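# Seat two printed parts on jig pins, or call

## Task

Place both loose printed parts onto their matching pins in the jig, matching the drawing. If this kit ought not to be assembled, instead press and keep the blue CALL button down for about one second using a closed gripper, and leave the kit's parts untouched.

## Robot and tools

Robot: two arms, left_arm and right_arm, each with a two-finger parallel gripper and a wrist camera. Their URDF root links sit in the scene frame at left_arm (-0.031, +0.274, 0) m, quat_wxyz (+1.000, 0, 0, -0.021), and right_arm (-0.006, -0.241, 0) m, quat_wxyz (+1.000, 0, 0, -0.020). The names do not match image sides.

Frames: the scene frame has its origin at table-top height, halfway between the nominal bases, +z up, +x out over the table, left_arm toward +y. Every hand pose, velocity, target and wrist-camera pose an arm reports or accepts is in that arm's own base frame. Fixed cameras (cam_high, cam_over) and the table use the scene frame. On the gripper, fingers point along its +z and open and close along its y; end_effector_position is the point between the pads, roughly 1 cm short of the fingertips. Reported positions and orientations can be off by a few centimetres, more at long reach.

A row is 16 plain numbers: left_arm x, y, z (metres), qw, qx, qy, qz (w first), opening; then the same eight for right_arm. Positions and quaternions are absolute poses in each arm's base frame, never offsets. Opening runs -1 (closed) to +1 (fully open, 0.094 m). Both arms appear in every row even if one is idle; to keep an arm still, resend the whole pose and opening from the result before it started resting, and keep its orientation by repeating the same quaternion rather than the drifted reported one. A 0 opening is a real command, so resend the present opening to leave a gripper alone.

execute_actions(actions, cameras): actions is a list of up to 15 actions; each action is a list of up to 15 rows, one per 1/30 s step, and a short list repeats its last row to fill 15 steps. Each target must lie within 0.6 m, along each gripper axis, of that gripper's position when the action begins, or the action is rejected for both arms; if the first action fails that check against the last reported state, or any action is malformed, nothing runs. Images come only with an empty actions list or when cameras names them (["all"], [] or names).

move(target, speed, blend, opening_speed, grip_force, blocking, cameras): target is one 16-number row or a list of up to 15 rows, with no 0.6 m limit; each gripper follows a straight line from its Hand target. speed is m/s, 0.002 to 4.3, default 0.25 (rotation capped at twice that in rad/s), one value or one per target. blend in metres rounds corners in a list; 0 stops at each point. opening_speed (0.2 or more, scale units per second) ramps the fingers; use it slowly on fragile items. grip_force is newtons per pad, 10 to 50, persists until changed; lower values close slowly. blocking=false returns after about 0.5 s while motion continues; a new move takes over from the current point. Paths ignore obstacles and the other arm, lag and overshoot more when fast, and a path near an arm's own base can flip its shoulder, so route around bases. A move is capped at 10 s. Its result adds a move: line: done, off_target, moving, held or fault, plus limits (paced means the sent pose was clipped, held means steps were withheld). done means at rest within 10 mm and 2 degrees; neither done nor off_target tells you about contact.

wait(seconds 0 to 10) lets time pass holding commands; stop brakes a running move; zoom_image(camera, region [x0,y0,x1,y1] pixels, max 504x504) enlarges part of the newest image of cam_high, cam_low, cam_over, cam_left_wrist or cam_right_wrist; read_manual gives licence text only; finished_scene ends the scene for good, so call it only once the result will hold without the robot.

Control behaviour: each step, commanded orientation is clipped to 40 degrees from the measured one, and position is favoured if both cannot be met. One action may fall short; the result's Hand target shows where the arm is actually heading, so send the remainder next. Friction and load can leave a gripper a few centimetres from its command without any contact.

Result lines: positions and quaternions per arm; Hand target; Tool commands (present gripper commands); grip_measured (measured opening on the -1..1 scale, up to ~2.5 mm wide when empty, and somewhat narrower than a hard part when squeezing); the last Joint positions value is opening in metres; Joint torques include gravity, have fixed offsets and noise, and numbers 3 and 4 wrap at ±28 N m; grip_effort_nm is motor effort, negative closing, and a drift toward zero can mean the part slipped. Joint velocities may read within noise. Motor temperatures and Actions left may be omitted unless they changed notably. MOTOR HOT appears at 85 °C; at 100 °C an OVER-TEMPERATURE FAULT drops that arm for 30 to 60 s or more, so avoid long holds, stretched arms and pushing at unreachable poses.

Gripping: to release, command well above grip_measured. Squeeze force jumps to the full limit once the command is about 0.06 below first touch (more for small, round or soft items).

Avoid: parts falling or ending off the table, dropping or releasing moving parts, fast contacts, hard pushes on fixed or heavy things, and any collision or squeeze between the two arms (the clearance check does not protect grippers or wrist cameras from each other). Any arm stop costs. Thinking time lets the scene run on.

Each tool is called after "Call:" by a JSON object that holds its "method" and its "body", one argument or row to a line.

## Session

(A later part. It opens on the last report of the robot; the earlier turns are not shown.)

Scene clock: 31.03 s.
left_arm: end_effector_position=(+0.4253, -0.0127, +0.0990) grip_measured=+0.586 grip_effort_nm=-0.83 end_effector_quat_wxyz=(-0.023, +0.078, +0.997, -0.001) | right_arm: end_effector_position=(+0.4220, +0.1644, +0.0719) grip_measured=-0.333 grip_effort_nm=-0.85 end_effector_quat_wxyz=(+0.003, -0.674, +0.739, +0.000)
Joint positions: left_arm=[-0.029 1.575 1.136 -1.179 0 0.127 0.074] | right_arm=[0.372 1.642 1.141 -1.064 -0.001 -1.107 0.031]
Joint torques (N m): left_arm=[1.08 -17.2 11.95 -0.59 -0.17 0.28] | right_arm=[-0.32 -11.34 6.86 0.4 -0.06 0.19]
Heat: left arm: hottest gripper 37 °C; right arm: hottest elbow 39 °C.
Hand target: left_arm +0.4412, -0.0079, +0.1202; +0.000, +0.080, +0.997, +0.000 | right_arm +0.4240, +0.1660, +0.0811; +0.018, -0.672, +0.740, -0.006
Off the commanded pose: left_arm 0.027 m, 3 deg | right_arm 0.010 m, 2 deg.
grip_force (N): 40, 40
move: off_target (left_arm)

Call:
{"method": "move", "body": {
  "target": [0.442,-0.008,0.12,0,0.0802,0.9968,0,0.38,0.430,0.168,0.075,0.018,-0.6723,0.7402,-0.006,-0.6],
  "speed": 0.05,
  "cameras": ["cam_right_wrist"]
}}

Scene clock: 31.97 s.
left_arm: end_effector_position=(+0.4253, -0.0127, +0.0990) grip_measured=+0.586 grip_effort_nm=-0.83 end_effector_quat_wxyz=(-0.023, +0.078, +0.997, -0.001) | right_arm: end_effector_position=(+0.4242, +0.1652, +0.0720) grip_measured=-0.333 grip_effort_nm=-0.86 end_effector_quat_wxyz=(+0.007, -0.674, +0.739, -0.002)
Joint positions: left_arm=[-0.029 1.575 1.136 -1.179 0 0.127 0.074] | right_arm=[0.372 1.642 1.141 -1.054 -0.001 -1.107 0.031]
Joint torques (N m): left_arm=[1.08 -17.2 11.89 -0.58 -0.16 0.27] | right_arm=[-0.26 -9.58 7.71 0.47 -0.06 0.19]
Heat: left arm: hottest gripper 37 °C; right arm: hottest elbow 39 °C.
Hand target: left_arm +0.4412, -0.0079, +0.1202; +0.000, +0.080, +0.997, +0.000 | right_arm +0.4300, +0.1680, +0.0752; +0.018, -0.672, +0.740, -0.006
Off the commanded pose: left_arm 0.027 m, 3 deg | right_arm 0.007 m, 1 deg.
grip_force (N): 40, 40
move: off_target (left_arm)
camera_calibration:
cam_right_wrist: T_world_to_cam=[[0.994335, -0.104378, 0.0200771, -0.40971], [-0.103544, -0.908541, 0.404761, 0.204631], [-0.0240071, -0.404547, -0.914202, 0.232084], [0, 0, 0, 1]] pos_world=[0.434149, 0.23704, 0.137571]
Images, in order (width x height): cam_right_wrist 504x504.

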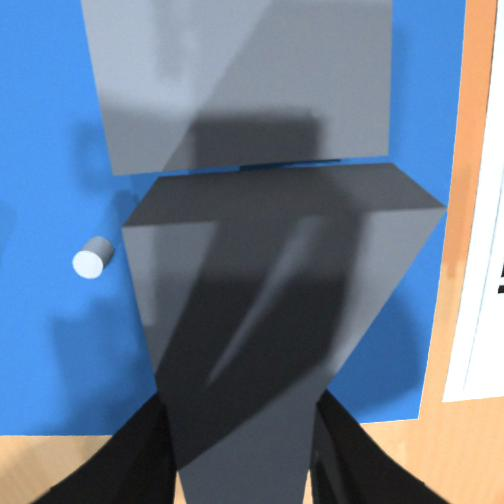

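Call:
{"method": "move", "body": {
  "target": [0.442,-0.008,0.12,0,0.0802,0.9968,0,0.38,0.4262,0.1714,0.068,0.018,-0.6735,0.7390,-0.006,-0.6],
  "speed": 0.04,
  "cameras": ["cam_right_wrist"]
}}

Scene clock: 33.30 s.
left_arm: end_effector_position=(+0.4253, -0.0127, +0.0990) grip_measured=+0.586 grip_effort_nm=-0.83 end_effector_quat_wxyz=(-0.023, +0.078, +0.997, -0.001) | right_arm: end_effector_position=(+0.4262, +0.1665, +0.0701) grip_measured=-0.333 grip_effort_nm=-0.86 end_effector_quat_wxyz=(+0.014, -0.674, +0.738, -0.005)
Joint positions: left_arm=[-0.029 1.575 1.136 -1.179 0 0.127 0.074] | right_arm=[0.373 1.642 1.135 -1.035 -0.001 -1.107 0.031]
Joint torques (N m): left_arm=[1.32 -16.97 11.88 -0.5 -0.14 0.27] | right_arm=[0.38 -9.47 6.9 0.46 -0.06 0.25]
Heat: left arm: hottest gripper 37 °C; right arm: hottest elbow 39 °C.
Hand target: left_arm +0.4412, -0.0079, +0.1202; +0.000, +0.080, +0.997, +0.000 | right_arm +0.4261, +0.1714, +0.0681; +0.018, -0.674, +0.739, -0.006
Off the commanded pose: left_arm 0.027 m, 3 deg | right_arm 0.005 m, 1 deg.
grip_force (N): 40, 40
move: off_target (left_arm)
camera_calibration:
cam_right_wrist: T_world_to_cam=[[0.994121, -0.103342, 0.0323074, -0.412389], [-0.107629, -0.910654, 0.398905, 0.20932], [-0.0118026, -0.400037, -0.916423, 0.225084], [0, 0, 0, 1]] pos_world=[0.43515, 0.238043, 0.136096]
Images, in order (width x height): cam_right_wrist 504x504.

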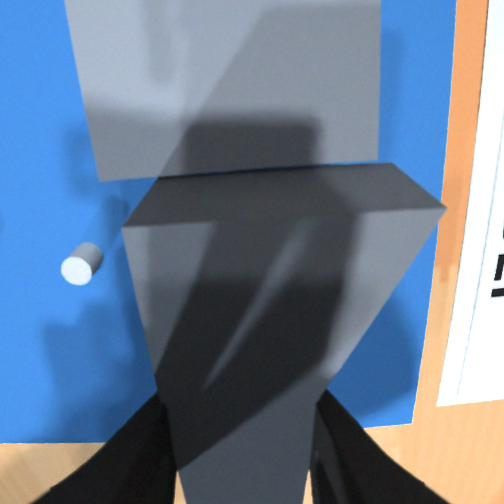

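Call:
{"method": "move", "body": {
  "target": [0.442,-0.008,0.12,0,0.0802,0.9968,0,0.38,0.418,0.1688,0.066,0.006,-0.6735,0.7390,-0.002,-0.6],
  "speed": 0.04,
  "cameras": ["cam_right_wrist"]
}}

Scene clock: 36.13 s.
left_arm: end_effector_position=(+0.4253, -0.0127, +0.0990) grip_measured=+0.586 grip_effort_nm=-0.83 end_effector_quat_wxyz=(-0.023, +0.078, +0.997, -0.001) | right_arm: end_effector_position=(+0.4223, +0.1658, +0.0671) grip_measured=-0.333 grip_effort_nm=-0.86 end_effector_quat_wxyz=(+0.010, -0.675, +0.738, -0.003)
Joint positions: left_arm=[-0.029 1.575 1.136 -1.179 0 0.127 0.074] | right_arm=[0.375 1.642 1.126 -1.035 -0.001 -1.107 0.031]
Joint torques (N m): left_arm=[1.08 -17.03 11.96 -0.49 -0.17 0.26] | right_arm=[0.38 -9.47 6.8 -0.28 0 0.25]
Heat: left arm: hottest elbow 37 °C; right arm: hottest elbow 39 °C.
Hand target: left_arm +0.4412, -0.0079, +0.1202; +0.000, +0.080, +0.997, +0.000 | right_arm +0.4180, +0.1688, +0.0661; +0.006, -0.674, +0.739, -0.002
Off the commanded pose: left_arm 0.027 m, 3 deg | right_arm 0.005 m, 0 deg.
grip_force (N): 40, 40
move: off_target (left_arm)
camera_calibration:
cam_right_wrist: T_world_to_cam=[[0.994468, -0.102131, 0.0245358, -0.408458], [-0.103339, -0.909502, 0.40265, 0.207211], [-0.0188077, -0.402958, -0.915025, 0.22534], [0, 0, 0, 1]] pos_world=[0.431849, 0.237545, 0.13278]
Images, in order (width x height): cam_right_wrist 504x504.

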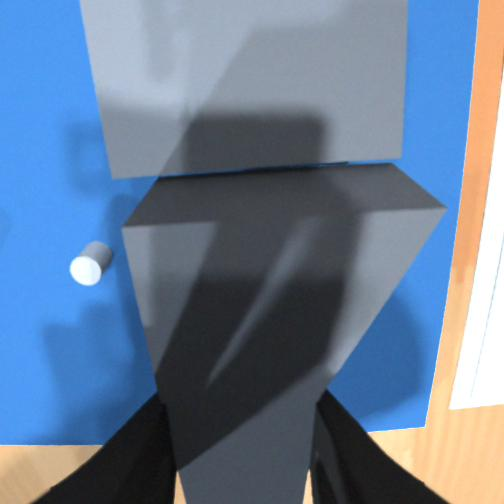

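Call:
{"method": "move", "body": {
  "target": [0.442,-0.008,0.12,0,0.0802,0.9968,0,0.38,0.4166,0.1698,0.059,0.003,-0.6852,0.7284,-0.001,-0.6],
  "speed": 0.04,
  "cameras": ["cam_right_wrist"]
}}

Scene clock: 37.40 s.
left_arm: end_effector_position=(+0.4253, -0.0127, +0.0990) grip_measured=+0.586 grip_effort_nm=-0.83 end_effector_quat_wxyz=(-0.023, +0.078, +0.997, -0.001) | right_arm: end_effector_position=(+0.4188, +0.1661, +0.0647) grip_measured=-0.333 grip_effort_nm=-0.85 end_effector_quat_wxyz=(-0.006, +0.676, -0.737, +0.002)
Joint positions: left_arm=[-0.029 1.575 1.136 -1.179 0 0.127 0.074] | right_arm=[0.378 1.642 1.119 -1.035 -0.001 -1.108 0.031]
Joint torques (N m): left_arm=[1.2 -17.26 11.95 -0.46 -0.17 0.27] | right_arm=[0.44 -8.76 6.79 0.17 0 0.02]
Heat: left arm: hottest elbow 37 °C; right arm: hottest elbow 39 °C.
Hand target: left_arm +0.4412, -0.0079, +0.1202; +0.000, +0.080, +0.997, +0.000 | right_arm +0.4165, +0.1698, +0.0591; -0.003, +0.685, -0.728, +0.001
Off the commanded pose: left_arm 0.027 m, 3 deg | right_arm 0.007 m, 1 deg.
grip_force (N): 40, 40
move: off_target (left_arm)
camera_calibration:
cam_right_wrist: T_world_to_cam=[[0.995027, -0.0979559, 0.0180786, -0.40535], [-0.0968432, -0.90884, 0.405748, 0.20507], [-0.0233149, -0.405481, -0.913806, 0.22537], [0, 0, 0, 1]] pos_world=[0.428448, 0.238053, 0.130066]
Images, in order (width x height): cam_right_wrist 504x504.

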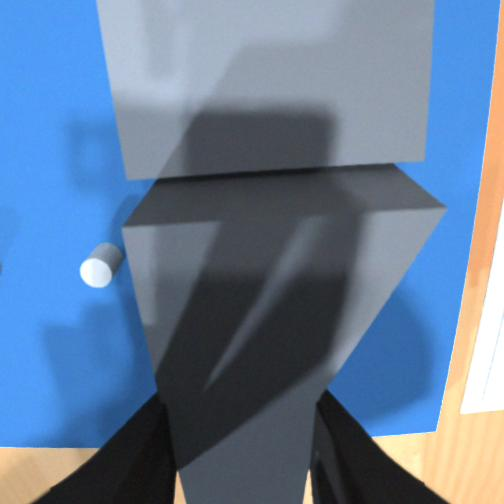

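Call:
{"method": "move", "body": {
  "target": [0.442,-0.008,0.12,0,0.0802,0.9968,0,0.38,0.4250,0.1712,0.057,0.001,-0.6852,0.7284,-0.000,-0.6],
  "speed": 0.04,
  "cameras": ["cam_right_wrist"]
}}

Scene clock: 38.87 s.
left_arm: end_effector_position=(+0.4253, -0.0127, +0.0990) grip_measured=+0.586 grip_effort_nm=-0.83 end_effector_quat_wxyz=(-0.023, +0.078, +0.997, -0.001) | right_arm: end_effector_position=(+0.4174, +0.1655, +0.0554) grip_measured=-0.333 grip_effort_nm=-0.85 end_effector_quat_wxyz=(+0.004, +0.678, -0.735, -0.002)
Joint positions: left_arm=[-0.029 1.575 1.136 -1.179 0 0.127 0.074] | right_arm=[0.378 1.663 1.119 -1.035 -0.001 -1.112 0.031]
Joint torques (N m): left_arm=[1.03 -17.08 11.95 -0.46 -0.15 0.29] | right_arm=[0.09 -8.7 8.73 -0.08 -0.02 0]
Heat: left arm: hottest elbow 37 °C; right arm: hottest elbow 39 °C.
Hand target: left_arm +0.4412, -0.0079, +0.1202; +0.000, +0.080, +0.997, +0.000 | right_arm +0.4248, +0.1712, +0.0571; -0.001, +0.685, -0.728, +0.000
Off the commanded pose: left_arm 0.027 m, 3 deg | right_arm 0.010 m, 1 deg.
grip_force (N): 40, 40
move: off_target (left_arm)
camera_calibration:
cam_right_wrist: T_world_to_cam=[[0.99564, -0.0932757, -0.00124223, -0.403823], [-0.0843558, -0.905952, 0.414892, 0.201982], [-0.0398247, -0.412978, -0.90987, 0.224568], [0, 0, 0, 1]] pos_world=[0.428044, 0.238061, 0.120026]
Images, in order (width x height): cam_right_wrist 504x504.

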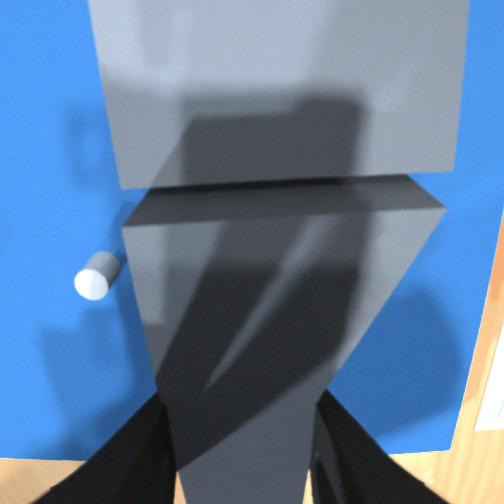

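Call:
{"method": "move", "body": {
  "target": [0.442,-0.008,0.12,0,0.0802,0.9968,0,0.38,0.4325,0.1748,0.059,0.001,-0.6852,0.7284,-0.000,-0.6],
  "speed": 0.04,
  "cameras": ["cam_right_wrist"]
}}

Scene clock: 40.13 s.
left_arm: end_effector_position=(+0.4253, -0.0127, +0.0990) grip_measured=+0.586 grip_effort_nm=-0.83 end_effector_quat_wxyz=(-0.023, +0.078, +0.997, -0.001) | right_arm: end_effector_position=(+0.4176, +0.1656, +0.0551) grip_measured=-0.333 grip_effort_nm=-0.86 end_effector_quat_wxyz=(+0.005, +0.678, -0.735, -0.003)
Joint positions: left_arm=[-0.029 1.575 1.136 -1.179 0 0.127 0.074] | right_arm=[0.378 1.666 1.121 -1.038 -0.001 -1.113 0.031]
Joint torques (N m): left_arm=[0.97 -17.03 12.03 -0.53 -0.15 0.28] | right_arm=[0.15 -7.77 10.58 -0.38 -0.02 0.02]
Heat: left arm: hottest elbow 37 °C; right arm: hottest elbow 39 °C.
Hand target: left_arm +0.4412, -0.0079, +0.1202; +0.000, +0.080, +0.997, +0.000 | right_arm +0.4319, +0.1747, +0.0591; -0.001, +0.685, -0.728, +0.000
Off the commanded pose: left_arm 0.027 m, 3 deg | right_arm 0.018 m, 1 deg.
grip_force (N): 40, 40
move: off_target (left_arm, right_arm)
camera_calibration:
cam_right_wrist: T_world_to_cam=[[0.995667, -0.0929116, -0.00393633, -0.403888], [-0.0828547, -0.905524, 0.416127, 0.201374], [-0.0422275, -0.413997, -0.909298, 0.225456], [0, 0, 0, 1]] pos_world=[0.428343, 0.238161, 0.11962]
Images, in order (width x height): cam_right_wrist 504x504.

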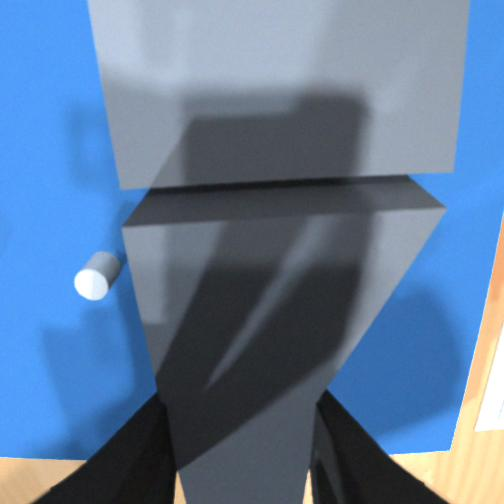

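Call:
{"method": "move", "body": {
  "target": [0.442,-0.008,0.12,0,0.0802,0.9968,0,0.38,0.4390,0.1790,0.061,0.001,-0.6852,0.7284,-0.000,-0.6],
  "speed": 0.04,
  "cameras": ["cam_right_wrist"]
}}

Scene clock: 41.07 s.
left_arm: end_effector_position=(+0.4253, -0.0127, +0.0990) grip_measured=+0.586 grip_effort_nm=-0.83 end_effector_quat_wxyz=(-0.023, +0.078, +0.997, -0.001) | right_arm: end_effector_position=(+0.4239, +0.1681, +0.0551) grip_measured=-0.333 grip_effort_nm=-0.85 end_effector_quat_wxyz=(+0.007, +0.678, -0.735, -0.003)
Joint positions: left_arm=[-0.029 1.575 1.136 -1.179 0 0.127 0.074] | right_arm=[0.378 1.684 1.145 -1.047 -0.001 -1.113 0.031]
Joint torques (N m): left_arm=[1.08 -17.08 11.96 -0.54 -0.18 0.28] | right_arm=[0.44 -8.41 10.7 -0.47 -0.02 0.05]
Heat: left arm: hottest elbow 37 °C; right arm: hottest elbow 39 °C.
Hand target: left_arm +0.4412, -0.0079, +0.1202; +0.000, +0.080, +0.997, +0.000 | right_arm +0.4382, +0.1788, +0.0611; -0.001, +0.685, -0.728, +0.000
Off the commanded pose: left_arm 0.027 m, 3 deg | right_arm 0.020 m, 1 deg.
grip_force (N): 40, 40
move: off_target (left_arm, right_arm)
camera_calibration:
cam_right_wrist: T_world_to_cam=[[0.995649, -0.0928931, -0.00732204, -0.409811], [-0.0813579, -0.904936, 0.417698, 0.20338], [-0.0454273, -0.415285, -0.908556, 0.228236], [0, 0, 0, 1]] pos_world=[0.434943, 0.240761, 0.119413]
Images, in order (width x height): cam_right_wrist 504x504.

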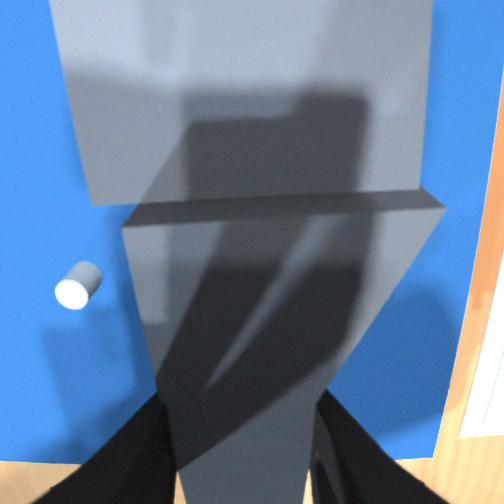

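Call:
{"method": "move", "body": {
  "target": [0.442,-0.008,0.12,0,0.0802,0.9968,0,0.38,0.4400,0.1690,0.055,-0.005,-0.6852,0.7284,0.002,-0.6],
  "speed": 0.04,
  "cameras": ["cam_right_wrist"]
}}

Scene clock: 42.43 s.
left_arm: end_effector_position=(+0.4253, -0.0127, +0.0990) grip_measured=+0.586 grip_effort_nm=-0.83 end_effector_quat_wxyz=(-0.023, +0.078, +0.997, -0.001) | right_arm: end_effector_position=(+0.4242, +0.1678, +0.0547) grip_measured=-0.333 grip_effort_nm=-0.85 end_effector_quat_wxyz=(+0.007, +0.682, -0.732, -0.003)
Joint positions: left_arm=[-0.029 1.575 1.136 -1.179 0 0.127 0.074] | right_arm=[0.377 1.685 1.145 -1.047 -0.001 -1.123 0.031]
Joint torques (N m): left_arm=[1.03 -17.08 12 -0.51 -0.18 0.25] | right_arm=[-1.03 -7.77 10.28 -0.36 0.02 -0.04]
Heat: left arm: hottest elbow 37 °C; right arm: hottest elbow 39 °C.
Hand target: left_arm +0.4412, -0.0079, +0.1202; +0.000, +0.080, +0.997, +0.000 | right_arm +0.4396, +0.1688, +0.0552; +0.005, +0.685, -0.728, -0.002
Off the commanded pose: left_arm 0.027 m, 3 deg | right_arm 0.016 m, 1 deg.
grip_force (N): 40, 40
move: off_target (left_arm, right_arm)
camera_calibration:
cam_right_wrist: T_world_to_cam=[[0.996477, -0.0834711, -0.00812212, -0.411961], [-0.0724528, -0.905604, 0.417891, 0.199578], [-0.0422372, -0.41583, -0.908461, 0.226602], [0, 0, 0, 1]] pos_world=[0.434541, 0.240579, 0.119111]
Images, in order (width x height): cam_right_wrist 504x504.

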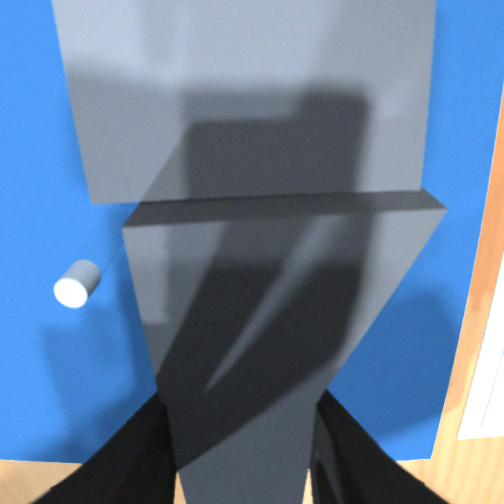

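Call:
{"method": "move", "body": {
  "target": [0.442,-0.008,0.12,0,0.0802,0.9968,0,0.38,0.4380,0.1660,0.045,-0.005,-0.6731,0.7395,0.002,-0.6],
  "speed": 0.04,
  "cameras": ["cam_right_wrist"]
}}

Scene clock: 43.60 s.
left_arm: end_effector_position=(+0.4253, -0.0127, +0.0990) grip_measured=+0.586 grip_effort_nm=-0.83 end_effector_quat_wxyz=(-0.023, +0.078, +0.997, -0.001) | right_arm: end_effector_position=(+0.4248, +0.1660, +0.0542) grip_measured=-0.333 grip_effort_nm=-0.86 end_effector_quat_wxyz=(+0.008, +0.680, -0.733, -0.004)
Joint positions: left_arm=[-0.029 1.575 1.136 -1.179 0 0.127 0.074] | right_arm=[0.373 1.686 1.145 -1.047 -0.001 -1.123 0.031]
Joint torques (N m): left_arm=[1.14 -16.97 12.01 -0.51 -0.16 0.27] | right_arm=[-1.03 -7.3 8.69 0.7 0.01 0.22]
Heat: left arm: hottest elbow 37 °C; right arm: hottest elbow 39 °C.
Hand target: left_arm +0.4412, -0.0079, +0.1202; +0.000, +0.080, +0.997, +0.000 | right_arm +0.4375, +0.1658, +0.0452; +0.005, +0.673, -0.739, -0.002
Off the commanded pose: left_arm 0.027 m, 3 deg | right_arm 0.016 m, 1 deg.
grip_force (N): 40, 40
move: off_target (left_arm, right_arm)
camera_calibration:
cam_right_wrist: T_world_to_cam=[[0.996146, -0.0872416, -0.00910278, -0.411853], [-0.0754509, -0.905164, 0.418313, 0.199408], [-0.0447338, -0.416014, -0.908257, 0.226448], [0, 0, 0, 1]] pos_world=[0.435441, 0.238772, 0.118509]
Images, in order (width x height): cam_right_wrist 504x504.

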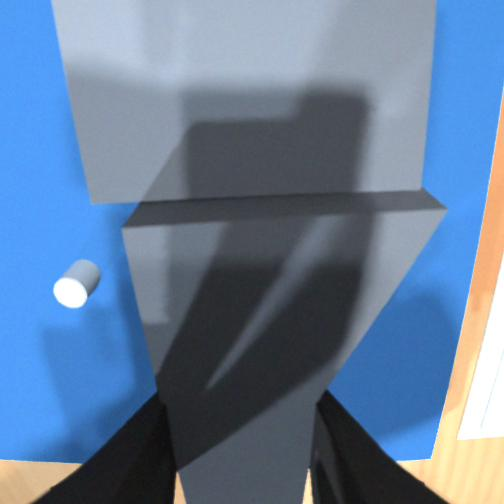

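Call:
{"method": "move", "body": {
  "target": [0.442,-0.008,0.12,0,0.0802,0.9968,0,0.38,0.4380,0.1660,0.032,0.0,-0.6731,0.7395,0.0,-0.6],
  "speed": 0.04,
  "cameras": ["cam_right_wrist","cam_over"]
}}

Scene clock: 44.53 s.
left_arm: end_effector_position=(+0.4253, -0.0127, +0.0990) grip_measured=+0.586 grip_effort_nm=-0.83 end_effector_quat_wxyz=(-0.023, +0.078, +0.997, -0.001) | right_arm: end_effector_position=(+0.4267, +0.1667, +0.0538) grip_measured=-0.333 grip_effort_nm=-0.86 end_effector_quat_wxyz=(+0.004, +0.680, -0.733, -0.002)
Joint positions: left_arm=[-0.029 1.575 1.136 -1.179 0 0.127 0.074] | right_arm=[0.373 1.687 1.145 -1.039 -0.001 -1.123 0.031]
Joint torques (N m): left_arm=[1.14 -17.03 11.81 -0.49 -0.16 0.28] | right_arm=[-1.03 -6.71 6.82 2.22 0.02 0.22]
Motor temperatures (°C): left_arm=[28 30 38 35 28 35 37] | right_arm=[33 38 39 24 33 27 31]
Heat: left arm: hottest elbow 38 °C; right arm: hottest elbow 39 °C.
Hand target: left_arm +0.4412, -0.0079, +0.1202; +0.000, +0.080, +0.997, +0.000 | right_arm +0.4367, +0.1656, +0.0329; +0.000, +0.673, -0.739, +0.000
Off the commanded pose: left_arm 0.027 m, 3 deg | right_arm 0.025 m, 1 deg.
grip_force (N): 40, 40
move: off_target (left_arm, right_arm)
camera_calibration:
cam_right_wrist: T_world_to_cam=[[0.996189, -0.0871938, -0.00234149, -0.414029], [-0.0783511, -0.906312, 0.415282, 0.201994], [-0.0383321, -0.413515, -0.90969, 0.223458], [0, 0, 0, 1]] pos_world=[0.436843, 0.239372, 0.118424]
Images, in order (width x height): cam_over 504x504, cam_right_wrist 504x504.

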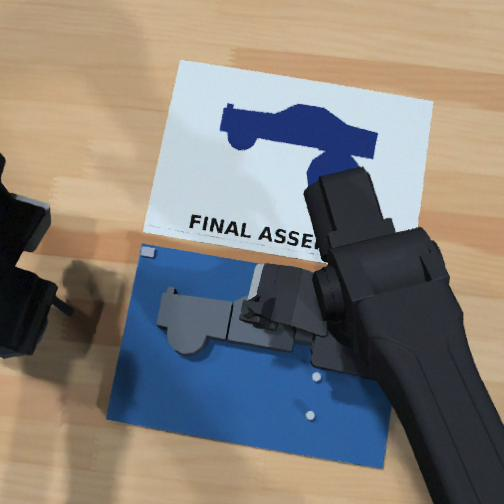

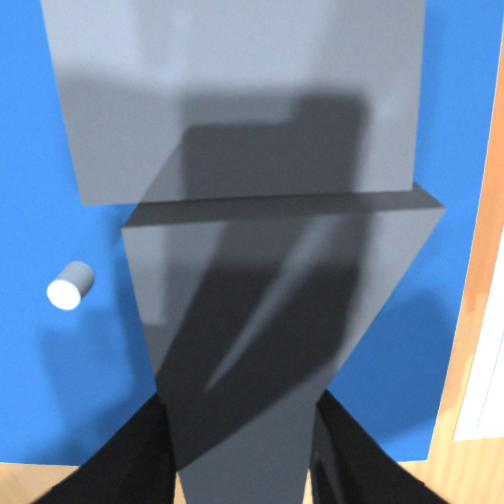

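Call:
{"method": "move", "body": {
  "target": [0.442,-0.008,0.12,0,0.0802,0.9968,0,0.38,0.4300,0.1625,0.044,0.0,-0.6745,0.7383,0.0,-0.6],
  "speed": 0.03,
  "cameras": ["cam_right_wrist"]
}}

Scene clock: 45.47 s.
left_arm: end_effector_position=(+0.4253, -0.0127, +0.0990) grip_measured=+0.586 grip_effort_nm=-0.83 end_effector_quat_wxyz=(-0.023, +0.078, +0.997, -0.001) | right_arm: end_effector_position=(+0.4264, +0.1662, +0.0538) grip_measured=-0.333 grip_effort_nm=-0.86 end_effector_quat_wxyz=(+0.005, +0.680, -0.733, -0.002)
Joint positions: left_arm=[-0.029 1.575 1.136 -1.179 0 0.127 0.074] | right_arm=[0.372 1.686 1.144 -1.039 -0.001 -1.123 0.031]
Joint torques (N m): left_arm=[1.38 -17.26 11.92 -0.5 -0.17 0.25] | right_arm=[-1.08 -9 6 1.32 0.02 0.18]
Heat: left arm: hottest elbow 38 °C; right arm: hottest elbow 39 °C.
Hand target: left_arm +0.4412, -0.0079, +0.1202; +0.000, +0.080, +0.997, +0.000 | right_arm +0.4297, +0.1624, +0.0442; +0.000, +0.675, -0.738, +0.000
Off the commanded pose: left_arm 0.027 m, 3 deg | right_arm 0.011 m, 1 deg.
grip_force (N): 40, 40
move: off_target (left_arm, right_arm)
camera_calibration:
cam_right_wrist: T_world_to_cam=[[0.996118, -0.0879876, -0.00262489, -0.413619], [-0.0789507, -0.906203, 0.415406, 0.201745], [-0.0389292, -0.413586, -0.909632, 0.223513], [0, 0, 0, 1]] pos_world=[0.436643, 0.238871, 0.118423]
Images, in order (width x height): cam_right_wrist 504x504.

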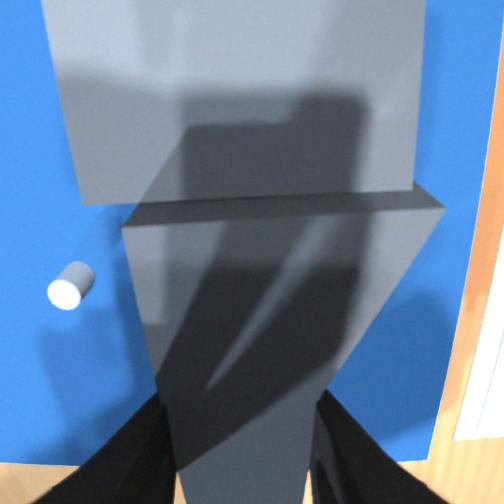

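Call:
{"method": "move", "body": {
  "target": [0.442,-0.008,0.12,0,0.0802,0.9968,0,0.38,0.4220,0.1575,0.063,0.0,-0.6690,0.7433,0.0,-0.6],
  "speed": 0.05,
  "cameras": ["cam_right_wrist"]
}}

Scene clock: 46.70 s.
left_arm: end_effector_position=(+0.4253, -0.0127, +0.0990) grip_measured=+0.586 grip_effort_nm=-0.83 end_effector_quat_wxyz=(-0.023, +0.078, +0.997, -0.001) | right_arm: end_effector_position=(+0.4227, +0.1628, +0.0540) grip_measured=-0.333 grip_effort_nm=-0.86 end_effector_quat_wxyz=(+0.006, +0.678, -0.735, -0.003)
Joint positions: left_arm=[-0.029 1.575 1.136 -1.179 0 0.127 0.074] | right_arm=[0.368 1.677 1.132 -1.039 -0.001 -1.121 0.031]
Joint torques (N m): left_arm=[1.14 -17.32 11.93 -0.44 -0.16 0.27] | right_arm=[-1.26 -11.4 6.53 -0.42 0.02 0.25]
Heat: left arm: hottest elbow 38 °C; right arm: hottest elbow 39 °C.
Hand target: left_arm +0.4412, -0.0079, +0.1202; +0.000, +0.080, +0.997, +0.000 | right_arm +0.4220, +0.1575, +0.0627; +0.000, +0.669, -0.743, +0.000
Off the commanded pose: left_arm 0.027 m, 3 deg | right_arm 0.010 m, 2 deg.
grip_force (N): 40, 40
move: off_target (left_arm)
camera_calibration:
cam_right_wrist: T_world_to_cam=[[0.995479, -0.0948456, -0.00499681, -0.408768], [-0.0841582, -0.905247, 0.416467, 0.200192], [-0.0440234, -0.414163, -0.909137, 0.224316], [0, 0, 0, 1]] pos_world=[0.433643, 0.235357, 0.118518]
Images, in order (width x height): cam_right_wrist 504x504.

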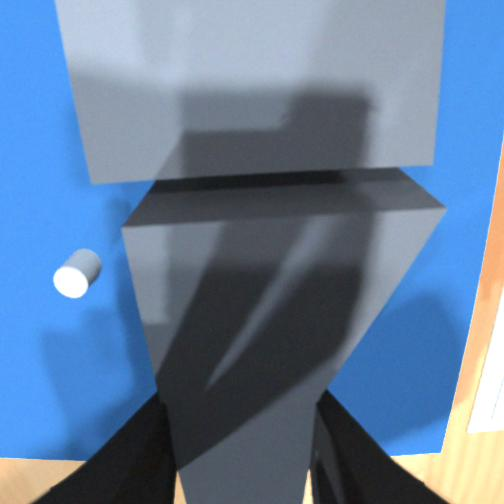

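Call:
{"method": "move", "body": {
  "target": [0.442,-0.008,0.12,0,0.0802,0.9968,0,0.38,0.4265,0.1727,0.057,0.0,-0.6730,0.7396,0.0,-0.6],
  "speed": 0.04,
  "cameras": ["cam_right_wrist"]
}}

Scene clock: 48.30 s.
left_arm: end_effector_position=(+0.4253, -0.0127, +0.0990) grip_measured=+0.586 grip_effort_nm=-0.83 end_effector_quat_wxyz=(-0.023, +0.078, +0.997, -0.001) | right_arm: end_effector_position=(+0.4218, +0.1651, +0.0543) grip_measured=-0.333 grip_effort_nm=-0.86 end_effector_quat_wxyz=(-0.006, -0.674, +0.739, +0.002)
Joint positions: left_arm=[-0.029 1.575 1.136 -1.179 0 0.127 0.074] | right_arm=[0.374 1.676 1.132 -1.039 0 -1.105 0.031]
Joint torques (N m): left_arm=[0.97 -17.14 12.01 -0.46 -0.15 0.25] | right_arm=[0.5 -9.29 8.24 -0.09 -0.03 0.27]
Heat: left arm: hottest elbow 38 °C; right arm: hottest elbow 39 °C.
Hand target: left_arm +0.4412, -0.0079, +0.1202; +0.000, +0.080, +0.997, +0.000 | right_arm +0.4263, +0.1727, +0.0570; +0.000, -0.673, +0.740, +0.000
Off the commanded pose: left_arm 0.027 m, 3 deg | right_arm 0.009 m, 1 deg.
grip_force (N): 40, 40
move: off_target (left_arm)
camera_calibration:
cam_right_wrist: T_world_to_cam=[[0.994541, -0.104277, -0.00390819, -0.405834], [-0.093158, -0.904124, 0.416991, 0.205687], [-0.0470159, -0.41435, -0.908902, 0.22684], [0, 0, 0, 1]] pos_world=[0.433445, 0.237639, 0.11882]
Images, in order (width x height): cam_right_wrist 504x504.

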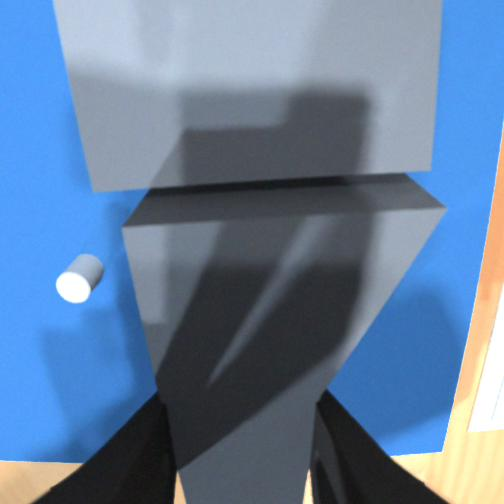

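Call:
{"method": "move", "body": {
  "target": [0.442,-0.008,0.12,0,0.0802,0.9968,0,0.38,0.4270,0.1758,0.056,0.0,-0.6730,0.7396,0.0,-0.6],
  "speed": 0.04,
  "cameras": ["cam_right_wrist"]
}}

Scene clock: 49.17 s.
left_arm: end_effector_position=(+0.4253, -0.0127, +0.0990) grip_measured=+0.586 grip_effort_nm=-0.83 end_effector_quat_wxyz=(-0.023, +0.078, +0.997, -0.001) | right_arm: end_effector_position=(+0.4215, +0.1659, +0.0543) grip_measured=-0.333 grip_effort_nm=-0.85 end_effector_quat_wxyz=(-0.006, -0.673, +0.740, +0.001)
Joint positions: left_arm=[-0.029 1.575 1.136 -1.179 0 0.127 0.074] | right_arm=[0.377 1.676 1.132 -1.039 0.002 -1.1 0.031]
Joint torques (N m): left_arm=[0.97 -16.97 11.99 -0.43 -0.19 0.25] | right_arm=[0.67 -9 8.53 -0.01 -0.11 0.25]
Heat: left arm: hottest elbow 38 °C; right arm: hottest elbow 39 °C.
Hand target: left_arm +0.4412, -0.0079, +0.1202; +0.000, +0.080, +0.997, +0.000 | right_arm +0.4268, +0.1757, +0.0561; +0.000, -0.673, +0.740, +0.000
Off the commanded pose: left_arm 0.027 m, 3 deg | right_arm 0.011 m, 1 deg.
grip_force (N): 40, 40
move: off_target (left_arm, right_arm)
camera_calibration:
cam_right_wrist: T_world_to_cam=[[0.994217, -0.107345, -0.00297204, -0.404783], [-0.0962541, -0.903084, 0.418538, 0.207469], [-0.0476118, -0.415831, -0.908195, 0.227548], [0, 0, 0, 1]] pos_world=[0.433246, 0.238532, 0.118621]
Images, in order (width x height): cam_right_wrist 504x504.

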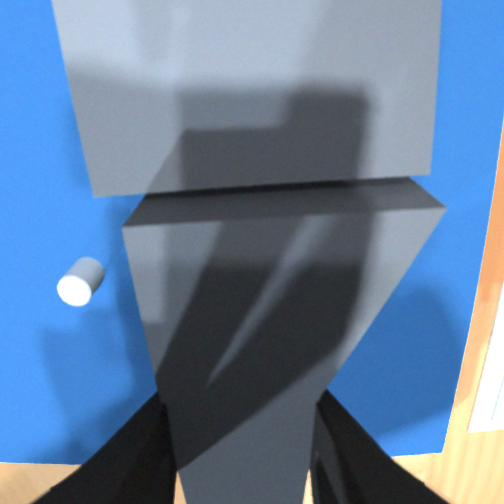

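Call:
{"method": "move", "body": {
  "target": [0.442,-0.008,0.12,0,0.0802,0.9968,0,0.38,0.4305,0.1790,0.055,0.0,-0.6760,0.7369,0.0,-0.6],
  "speed": 0.04,
  "cameras": ["cam_right_wrist"]
}}

Scene clock: 50.30 s.
left_arm: end_effector_position=(+0.4253, -0.0127, +0.0990) grip_measured=+0.586 grip_effort_nm=-0.83 end_effector_quat_wxyz=(-0.023, +0.078, +0.997, -0.001) | right_arm: end_effector_position=(+0.4207, +0.1668, +0.0522) grip_measured=-0.333 grip_effort_nm=-0.86 end_effector_quat_wxyz=(-0.009, -0.674, +0.739, +0.002)
Joint positions: left_arm=[-0.029 1.575 1.136 -1.179 0 0.127 0.074] | right_arm=[0.38 1.681 1.132 -1.039 0.003 -1.099 0.031]
Joint torques (N m): left_arm=[0.67 -17.08 11.96 -0.46 -0.16 0.26] | right_arm=[0.85 -8.59 9.43 -0.08 -0.18 0.22]
Heat: left arm: hottest elbow 38 °C; right arm: hottest elbow 39 °C.
Hand target: left_arm +0.4412, -0.0079, +0.1202; +0.000, +0.080, +0.997, +0.000 | right_arm +0.4301, +0.1789, +0.0551; +0.000, -0.676, +0.737, +0.000
Off the commanded pose: left_arm 0.027 m, 3 deg | right_arm 0.016 m, 1 deg.
grip_force (N): 40, 40
move: off_target (left_arm, right_arm)
camera_calibration:
cam_right_wrist: T_world_to_cam=[[0.994444, -0.105053, -0.00664519, -0.404294], [-0.0924602, -0.901926, 0.421877, 0.207109], [-0.0503128, -0.418918, -0.906629, 0.227517], [0, 0, 0, 1]] pos_world=[0.432645, 0.239636, 0.116213]
Images, in order (width x height): cam_right_wrist 504x504.

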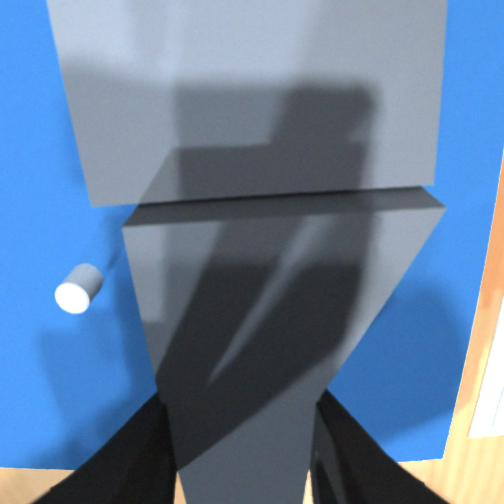

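Call:
{"method": "move", "body": {
  "target": [0.442,-0.008,0.12,0,0.0802,0.9968,0,0.38,0.4300,0.1785,0.042,0.0,-0.6745,0.7383,0.0,-0.6],
  "speed": 0.04,
  "cameras": ["cam_right_wrist"]
}}

Scene clock: 51.13 s.
left_arm: end_effector_position=(+0.4253, -0.0127, +0.0990) grip_measured=+0.586 grip_effort_nm=-0.83 end_effector_quat_wxyz=(-0.023, +0.078, +0.997, -0.001) | right_arm: end_effector_position=(+0.4224, +0.1672, +0.0450) grip_measured=-0.333 grip_effort_nm=-0.86 end_effector_quat_wxyz=(-0.011, -0.674, +0.739, +0.002)
Joint positions: left_arm=[-0.029 1.575 1.136 -1.179 0 0.127 0.074] | right_arm=[0.38 1.697 1.132 -1.027 0.005 -1.099 0.031]
Joint torques (N m): left_arm=[1.14 -17.08 11.93 -0.54 -0.18 0.24] | right_arm=[0.79 -8.7 8.03 0.79 -0.24 0.25]
Heat: left arm: hottest elbow 38 °C; right arm: hottest elbow 39 °C.
Hand target: left_arm +0.4412, -0.0079, +0.1202; +0.000, +0.080, +0.997, +0.000 | right_arm +0.4296, +0.1783, +0.0423; +0.000, -0.674, +0.738, +0.000
Off the commanded pose: left_arm 0.027 m, 3 deg | right_arm 0.014 m, 1 deg.
grip_force (N): 40, 40
move: off_target (left_arm, right_arm)
camera_calibration:
cam_right_wrist: T_world_to_cam=[[0.994426, -0.104995, -0.00966469, -0.405747], [-0.0909673, -0.900676, 0.424862, 0.209667], [-0.0533131, -0.421614, -0.905207, 0.22294], [0, 0, 0, 1]] pos_world=[0.434444, 0.240236, 0.108806]
Images, in order (width x height): cam_right_wrist 504x504.

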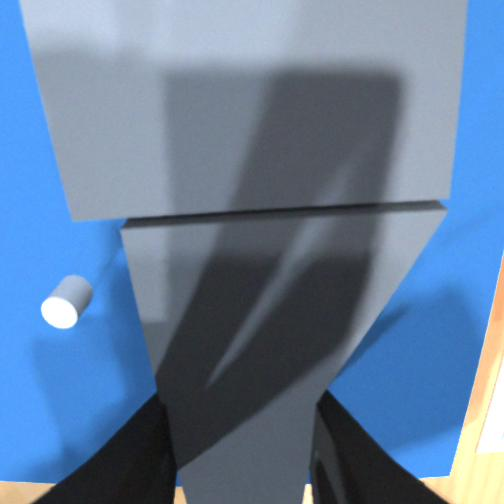

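Call:
{"method": "move", "body": {
  "target": [0.442,-0.008,0.12,0,0.0802,0.9968,0,0.38,0.4290,0.1770,0.030,0.0,-0.6745,0.7383,0.0,-0.6],
  "speed": 0.04,
  "cameras": ["cam_right_wrist"]
}}

Scene clock: 52.03 s.
left_arm: end_effector_position=(+0.4253, -0.0127, +0.0990) grip_measured=+0.586 grip_effort_nm=-0.83 end_effector_quat_wxyz=(-0.023, +0.078, +0.997, -0.001) | right_arm: end_effector_position=(+0.4243, +0.1675, +0.0444) grip_measured=-0.333 grip_effort_nm=-0.86 end_effector_quat_wxyz=(-0.008, -0.674, +0.739, -0.001)
Joint positions: left_arm=[-0.029 1.575 1.136 -1.179 0 0.127 0.074] | right_arm=[0.38 1.698 1.131 -1.017 0.007 -1.099 0.031]
Joint torques (N m): left_arm=[1.03 -17.26 11.95 -0.54 -0.17 0.25] | right_arm=[0.5 -7.71 6.74 1.7 -0.36 0.23]
Heat: left arm: hottest elbow 38 °C; right arm: hottest elbow 39 °C.
Hand target: left_arm +0.4412, -0.0079, +0.1202; +0.000, +0.080, +0.997, +0.000 | right_arm +0.4284, +0.1767, +0.0306; +0.000, -0.674, +0.738, +0.000
Off the commanded pose: left_arm 0.027 m, 3 deg | right_arm 0.018 m, 1 deg.
grip_force (N): 40, 40
move: off_target (left_arm, right_arm)
camera_calibration:
cam_right_wrist: T_world_to_cam=[[0.99447, -0.105009, -0.00181708, -0.40798], [-0.0943596, -0.900948, 0.423544, 0.211958], [-0.0461128, -0.42103, -0.905874, 0.219496], [0, 0, 0, 1]] pos_world=[0.435845, 0.240536, 0.108321]
Images, in order (width x height): cam_right_wrist 504x504.

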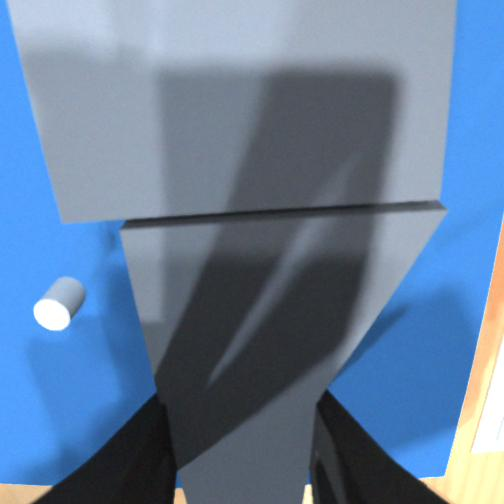

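Call:
{"method": "move", "body": {
  "target": [
    [0.442,-0.008,0.12,0,0.0802,0.9968,0,0.38,0.4270,0.1720,0.042,0.0,-0.6745,0.7383,0.0,-0.6],
    [0.442,-0.008,0.12,0,0.0802,0.9968,0,0.38,0.4270,0.1720,0.042,0.0,-0.6745,0.7383,0.0,-0.05]
  ],
  "speed": 0.05,
  "opening_speed": 0.5,
  "cameras": ["cam_right_wrist"]
}}

Scene clock: 54.47 s.
left_arm: end_effector_position=(+0.4253, -0.0127, +0.0990) grip_measured=+0.586 grip_effort_nm=-0.83 end_effector_quat_wxyz=(-0.023, +0.078, +0.997, -0.001) | right_arm: end_effector_position=(+0.4252, +0.1687, +0.0444) grip_measured=-0.053 grip_effort_nm=0.10 end_effector_quat_wxyz=(-0.004, -0.674, +0.739, +0.000)
Joint positions: left_arm=[-0.029 1.575 1.136 -1.179 0 0.127 0.074] | right_arm=[0.38 1.698 1.131 -1.012 0.002 -1.099 0.044]
Joint torques (N m): left_arm=[0.91 -17.08 11.95 -0.5 -0.15 0.28] | right_arm=[-0.03 -9.52 6.94 0.42 -0.13 0.15]
Heat: left arm: hottest elbow 38 °C; right arm: hottest elbow 39 °C.
Hand target: left_arm +0.4412, -0.0079, +0.1202; +0.000, +0.080, +0.997, +0.000 | right_arm +0.4271, +0.1720, +0.0422; +0.000, -0.674, +0.738, +0.000
Off the commanded pose: left_arm 0.027 m, 3 deg | right_arm 0.004 m, 1 deg.
grip_force (N): 40, 40
move: off_target (left_arm)
camera_calibration:
cam_right_wrist: T_world_to_cam=[[0.994467, -0.105048, 0.00072235, -0.408857], [-0.0957519, -0.903592, 0.417555, 0.214428], [-0.0432106, -0.415314, -0.908651, 0.217981], [0, 0, 0, 1]] pos_world=[0.436546, 0.241337, 0.108829]
Images, in order (width x height): cam_right_wrist 504x504.

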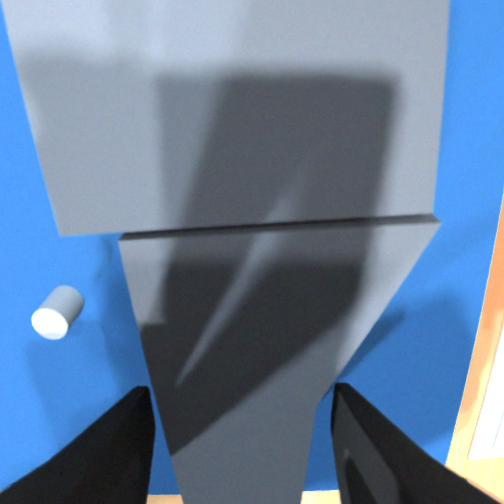

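Call:
{"method": "move", "body": {
  "target": [
    [0.442,-0.008,0.12,0,0.0802,0.9968,0,0.38,0.4290,0.1720,0.043,0.0,-0.6745,0.7383,0.0,0.45],
    [0.442,-0.008,0.13,0,0.0802,0.9968,0,0.38,0.440,0.1750,0.16,0.0,-0.6745,0.7383,0.0,0.45],
    [0.425,-0.20,0.145,0,-0.1392,0.9903,0,0.38,0.30,-0.12,0.22,0,0,1,0.0,0.45]
  ],
  "speed": [0.05,0.12,0.25],
  "opening_speed": 0.6,
  "blend": [0,0.02,0],
  "cameras": ["all"]
}}

Scene clock: 61.03 s.
left_arm: end_effector_position=(+0.4124, -0.1899, +0.1342) grip_measured=+0.586 grip_effort_nm=-0.83 end_effector_quat_wxyz=(-0.010, -0.135, +0.991, +0.005) | right_arm: end_effector_position=(+0.3047, -0.1190, +0.2157) grip_measured=+0.448 grip_effort_nm=0.10 end_effector_quat_wxyz=(-0.001, -0.011, +1.000, +0.000)
Joint positions: left_arm=[-0.43 1.594 1.26 -1.258 0.002 -0.701 0.074] | right_arm=[-0.37 1.201 1.084 -1.456 0.001 -0.393 0.068]
Joint torques (N m): left_arm=[-0.73 -15.38 12.51 -0.46 -0.26 -0.05] | right_arm=[-0.97 -5.25 8.18 -0.58 -0.04 0.27]
Heat: left arm: hottest elbow 39 °C; right arm: hottest elbow 39 °C.
Hand target: left_arm +0.4244, -0.1997, +0.1450; +0.000, -0.139, +0.990, +0.000 | right_arm +0.3000, -0.1200, +0.2200; +0.000, +0.000, +1.000, +0.000
Off the commanded pose: left_arm 0.019 m, 1 deg | right_arm 0.006 m, 1 deg.
grip_force (N): 40, 40
move: off_target (left_arm)
camera_calibration:
cam_left_wrist: T_world_to_cam=[[0.291292, -0.955899, -0.0375066, -0.296599], [-0.853021, -0.277289, 0.442116, 0.277869], [-0.433018, -0.096791, -0.896173, 0.366037], [0, 0, 0, 1]] pos_world=[0.481926, -0.17104, 0.194058]
cam_right_wrist: T_world_to_cam=[[0.00951041, -0.999927, 0.00742388, -0.127185], [-0.910216, -0.00558273, 0.414097, 0.227125], [-0.414025, -0.0106956, -0.910203, 0.410403], [0, 0, 0, 1]] pos_world=[0.37786, -0.121519, 0.280443]

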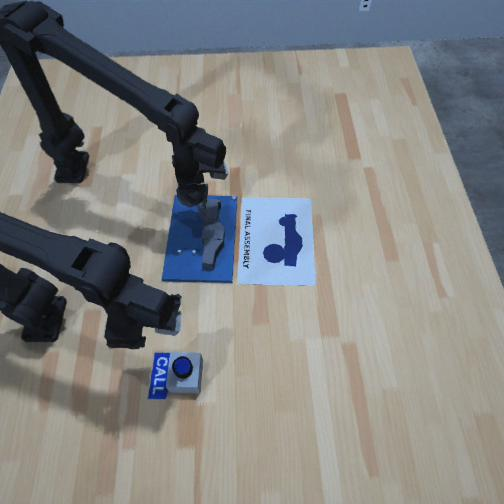

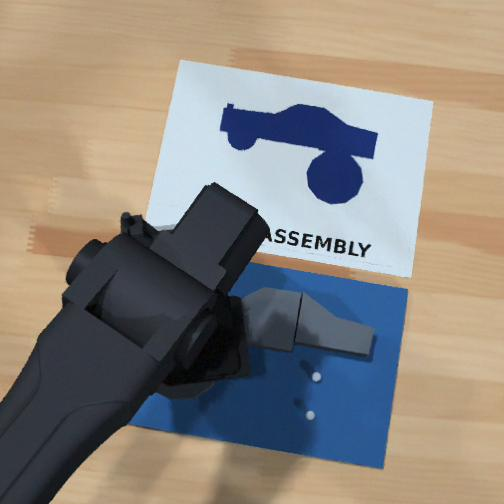

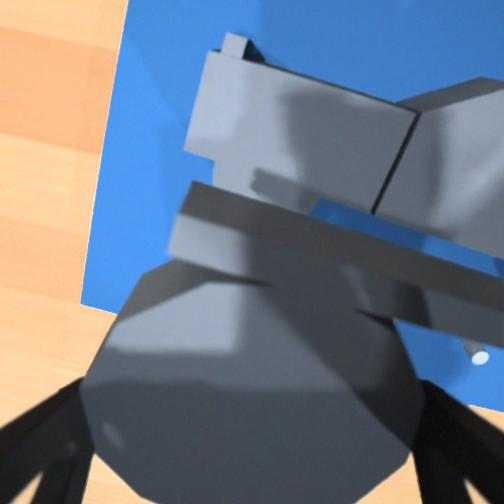

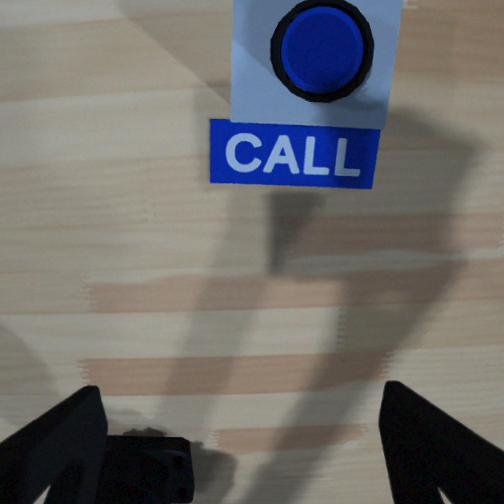

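Call:
{"method": "move", "body": {
  "target": [0.408,-0.331,0.115,0.006,-0.1392,0.9903,-0.003,0.38,0.30,-0.12,0.22,0,0,1,0.0,0.45],
  "speed": 0.2,
  "cameras": ["cam_over","cam_left_wrist"]
}}

Scene clock: 63.70 s.
left_arm: end_effector_position=(+0.3933, -0.3175, +0.1057) grip_measured=+0.586 grip_effort_nm=-0.83 end_effector_quat_wxyz=(-0.008, -0.132, +0.991, +0.010) | right_arm: end_effector_position=(+0.3047, -0.1190, +0.2157) grip_measured=+0.448 grip_effort_nm=0.10 end_effector_quat_wxyz=(-0.001, -0.011, +1.000, +0.000)
Joint positions: left_arm=[-0.679 1.748 1.38 -1.228 -0.002 -0.945 0.074] | right_arm=[-0.37 1.201 1.084 -1.456 0.001 -0.392 0.068]
Joint torques (N m): left_arm=[0.21 -18.2 12.29 0.25 -0.25 -0.08] | right_arm=[-0.97 -5.19 8.16 -0.59 -0.03 0.26]
Heat: left arm: hottest elbow 39 °C; right arm: hottest elbow 39 °C.
Hand target: left_arm +0.4073, -0.3305, +0.1153; +0.006, -0.139, +0.990, -0.003 | right_arm +0.3000, -0.1200, +0.2200; +0.000, +0.000, +1.000, +0.000
Off the commanded pose: left_arm 0.022 m, 2 deg | right_arm 0.006 m, 1 deg.
grip_force (N): 40, 40
move: off_target (left_arm)
camera_calibration:
cam_left_wrist: T_world_to_cam=[[0.285329, -0.957242, -0.047704, -0.41113], [-0.855425, -0.276796, 0.437758, 0.240374], [-0.432244, -0.0840977, -0.897827, 0.323666], [0, 0, 0, 1]] pos_world=[0.462832, -0.299797, 0.165758]
Images, in order (width x height): cam_over 504x504, cam_left_wrist 504x504.

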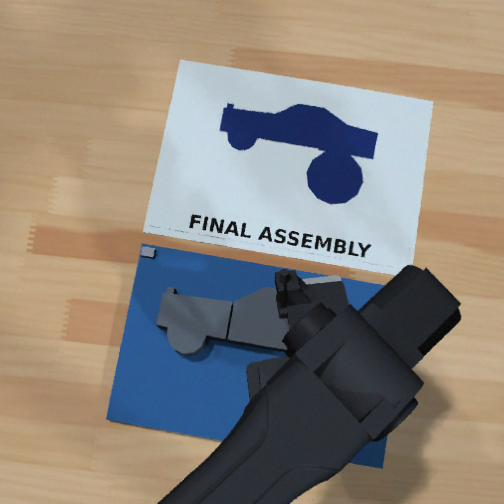

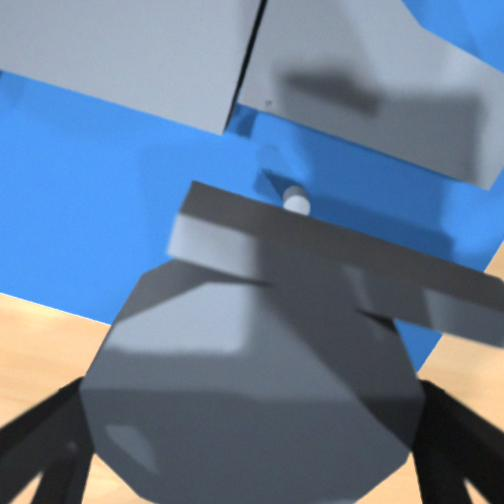

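Call:
{"method": "move", "body": {
  "target": [0.420,-0.3262,0.095,0.008,-0.1392,0.9903,-0.006,0.38,0.30,-0.12,0.22,0,0,1,0.0,0.45],
  "speed": 0.08,
  "cameras": ["cam_left_wrist"]
}}

Scene clock: 65.37 s.
left_arm: end_effector_position=(+0.4037, -0.3206, +0.0898) grip_measured=+0.586 grip_effort_nm=-0.83 end_effector_quat_wxyz=(-0.004, -0.137, +0.991, +0.006) | right_arm: end_effector_position=(+0.3047, -0.1190, +0.2157) grip_measured=+0.448 grip_effort_nm=0.09 end_effector_quat_wxyz=(-0.001, -0.011, +1.000, +0.000)
Joint positions: left_arm=[-0.671 1.781 1.38 -1.183 -0.002 -0.945 0.074] | right_arm=[-0.37 1.201 1.084 -1.456 0.001 -0.392 0.068]
Joint torques (N m): left_arm=[0.97 -18.49 11.12 0.49 -0.23 0.18] | right_arm=[-1.03 -5.3 8.18 -0.62 -0.03 0.26]
Heat: left arm: hottest elbow 39 °C; right arm: hottest elbow 39 °C.
Hand target: left_arm +0.4195, -0.3258, +0.0952; +0.008, -0.139, +0.990, -0.006 | right_arm +0.3000, -0.1200, +0.2200; +0.000, +0.000, +1.000, +0.000
Off the commanded pose: left_arm 0.018 m, 2 deg | right_arm 0.006 m, 1 deg.
grip_force (N): 40, 40
move: off_target (left_arm)
camera_calibration:
cam_left_wrist: T_world_to_cam=[[0.293793, -0.955141, -0.0373097, -0.421516], [-0.857355, -0.280572, 0.431534, 0.255544], [-0.422643, -0.0947939, -0.901325, 0.306701], [0, 0, 0, 1]] pos_world=[0.472555, -0.301836, 0.150435]
Images, in order (width x height): cam_left_wrist 504x504.

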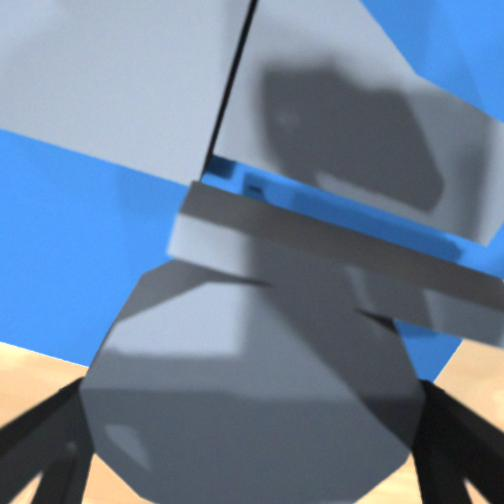

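Call:
{"method": "move", "body": {
  "target": [0.4155,-0.3235,0.075,0.006,-0.1392,0.9903,-0.006,0.38,0.30,-0.12,0.22,0,0,1,0.0,0.45],
  "speed": 0.06,
  "cameras": ["cam_left_wrist"]
}}

Scene clock: 66.83 s.
left_arm: end_effector_position=(+0.4109, -0.3264, +0.0833) grip_measured=+0.586 grip_effort_nm=-0.83 end_effector_quat_wxyz=(+0.008, -0.137, +0.991, -0.007) | right_arm: end_effector_position=(+0.3047, -0.1190, +0.2157) grip_measured=+0.448 grip_effort_nm=0.10 end_effector_quat_wxyz=(-0.001, -0.011, +1.000, +0.000)
Joint positions: left_arm=[-0.671 1.789 1.373 -1.134 -0.002 -0.945 0.074] | right_arm=[-0.37 1.201 1.084 -1.456 0.001 -0.392 0.068]
Joint torques (N m): left_arm=[1.08 -18.84 8.09 0.69 -0.12 0.17] | right_arm=[-0.97 -5.25 8.17 -0.59 -0.03 0.26]
Heat: left arm: hottest elbow 39 °C; right arm: hottest elbow 39 °C.
Hand target: left_arm +0.4153, -0.3234, +0.0751; +0.006, -0.139, +0.990, -0.006 | right_arm +0.3000, -0.1200, +0.2200; +0.000, +0.000, +1.000, +0.000
Off the commanded pose: left_arm 0.010 m, 0 deg | right_arm 0.006 m, 1 deg.
grip_force (N): 40, 40
move: done
camera_calibration:
cam_left_wrist: T_world_to_cam=[[0.294465, -0.95562, -0.0090352, -0.432178], [-0.868743, -0.27161, 0.414143, 0.271972], [-0.398217, -0.114101, -0.910167, 0.287767], [0, 0, 0, 1]] pos_world=[0.478128, -0.306293, 0.145376]
Images, in order (width x height): cam_left_wrist 504x504.

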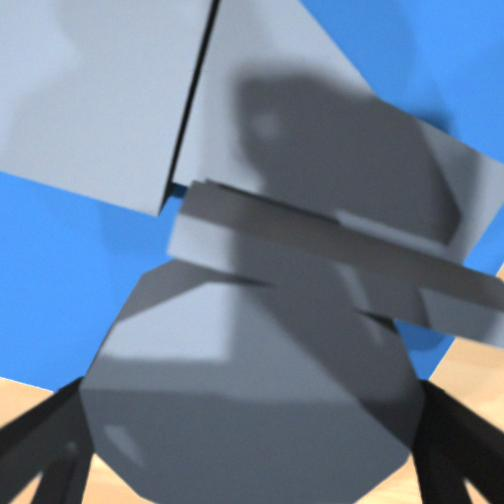

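Call:
{"method": "move", "body": {
  "target": [0.4040,-0.3165,0.076,-0.003,-0.1392,0.9903,0.002,0.38,0.30,-0.12,0.22,0,0,1,0.0,0.45],
  "speed": 0.06,
  "cameras": ["cam_left_wrist"]
}}

Scene clock: 67.87 s.
left_arm: end_effector_position=(+0.4036, -0.3210, +0.0755) grip_measured=+0.586 grip_effort_nm=-0.83 end_effector_quat_wxyz=(+0.000, -0.137, +0.991, +0.000) | right_arm: end_effector_position=(+0.3047, -0.1190, +0.2157) grip_measured=+0.448 grip_effort_nm=0.10 end_effector_quat_wxyz=(-0.001, -0.011, +1.000, +0.000)
Joint positions: left_arm=[-0.671 1.789 1.351 -1.134 0 -0.945 0.074] | right_arm=[-0.37 1.201 1.084 -1.456 0.001 -0.392 0.068]
Joint torques (N m): left_arm=[0.79 -20.37 7.99 -0.25 -0.11 0.16] | right_arm=[-0.91 -5.25 8.17 -0.59 -0.04 0.25]
Heat: left arm: hottest elbow 38 °C; right arm: hottest elbow 39 °C.
Hand target: left_arm +0.4040, -0.3165, +0.0760; -0.003, -0.139, +0.990, +0.002 | right_arm +0.3000, -0.1200, +0.2200; +0.000, +0.000, +1.000, +0.000
Off the commanded pose: left_arm 0.005 m, 0 deg | right_arm 0.006 m, 1 deg.
grip_force (N): 40, 40
move: done
camera_calibration:
cam_left_wrist: T_world_to_cam=[[0.29408, -0.955423, -0.0261584, -0.423441], [-0.860975, -0.276695, 0.426804, 0.264628], [-0.415016, -0.102993, -0.903966, 0.288215], [0, 0, 0, 1]] pos_world=[0.471978, -0.30166, 0.136516]
Images, in order (width x height): cam_left_wrist 504x504.

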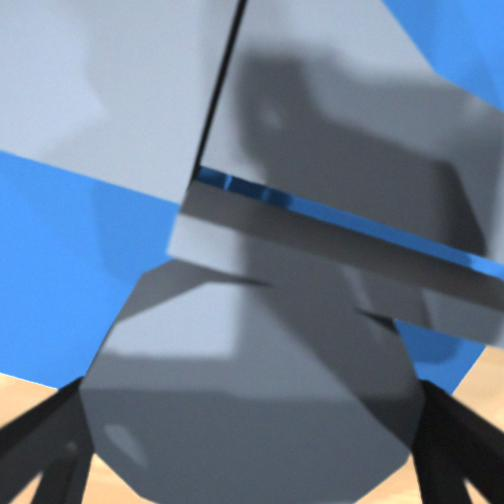

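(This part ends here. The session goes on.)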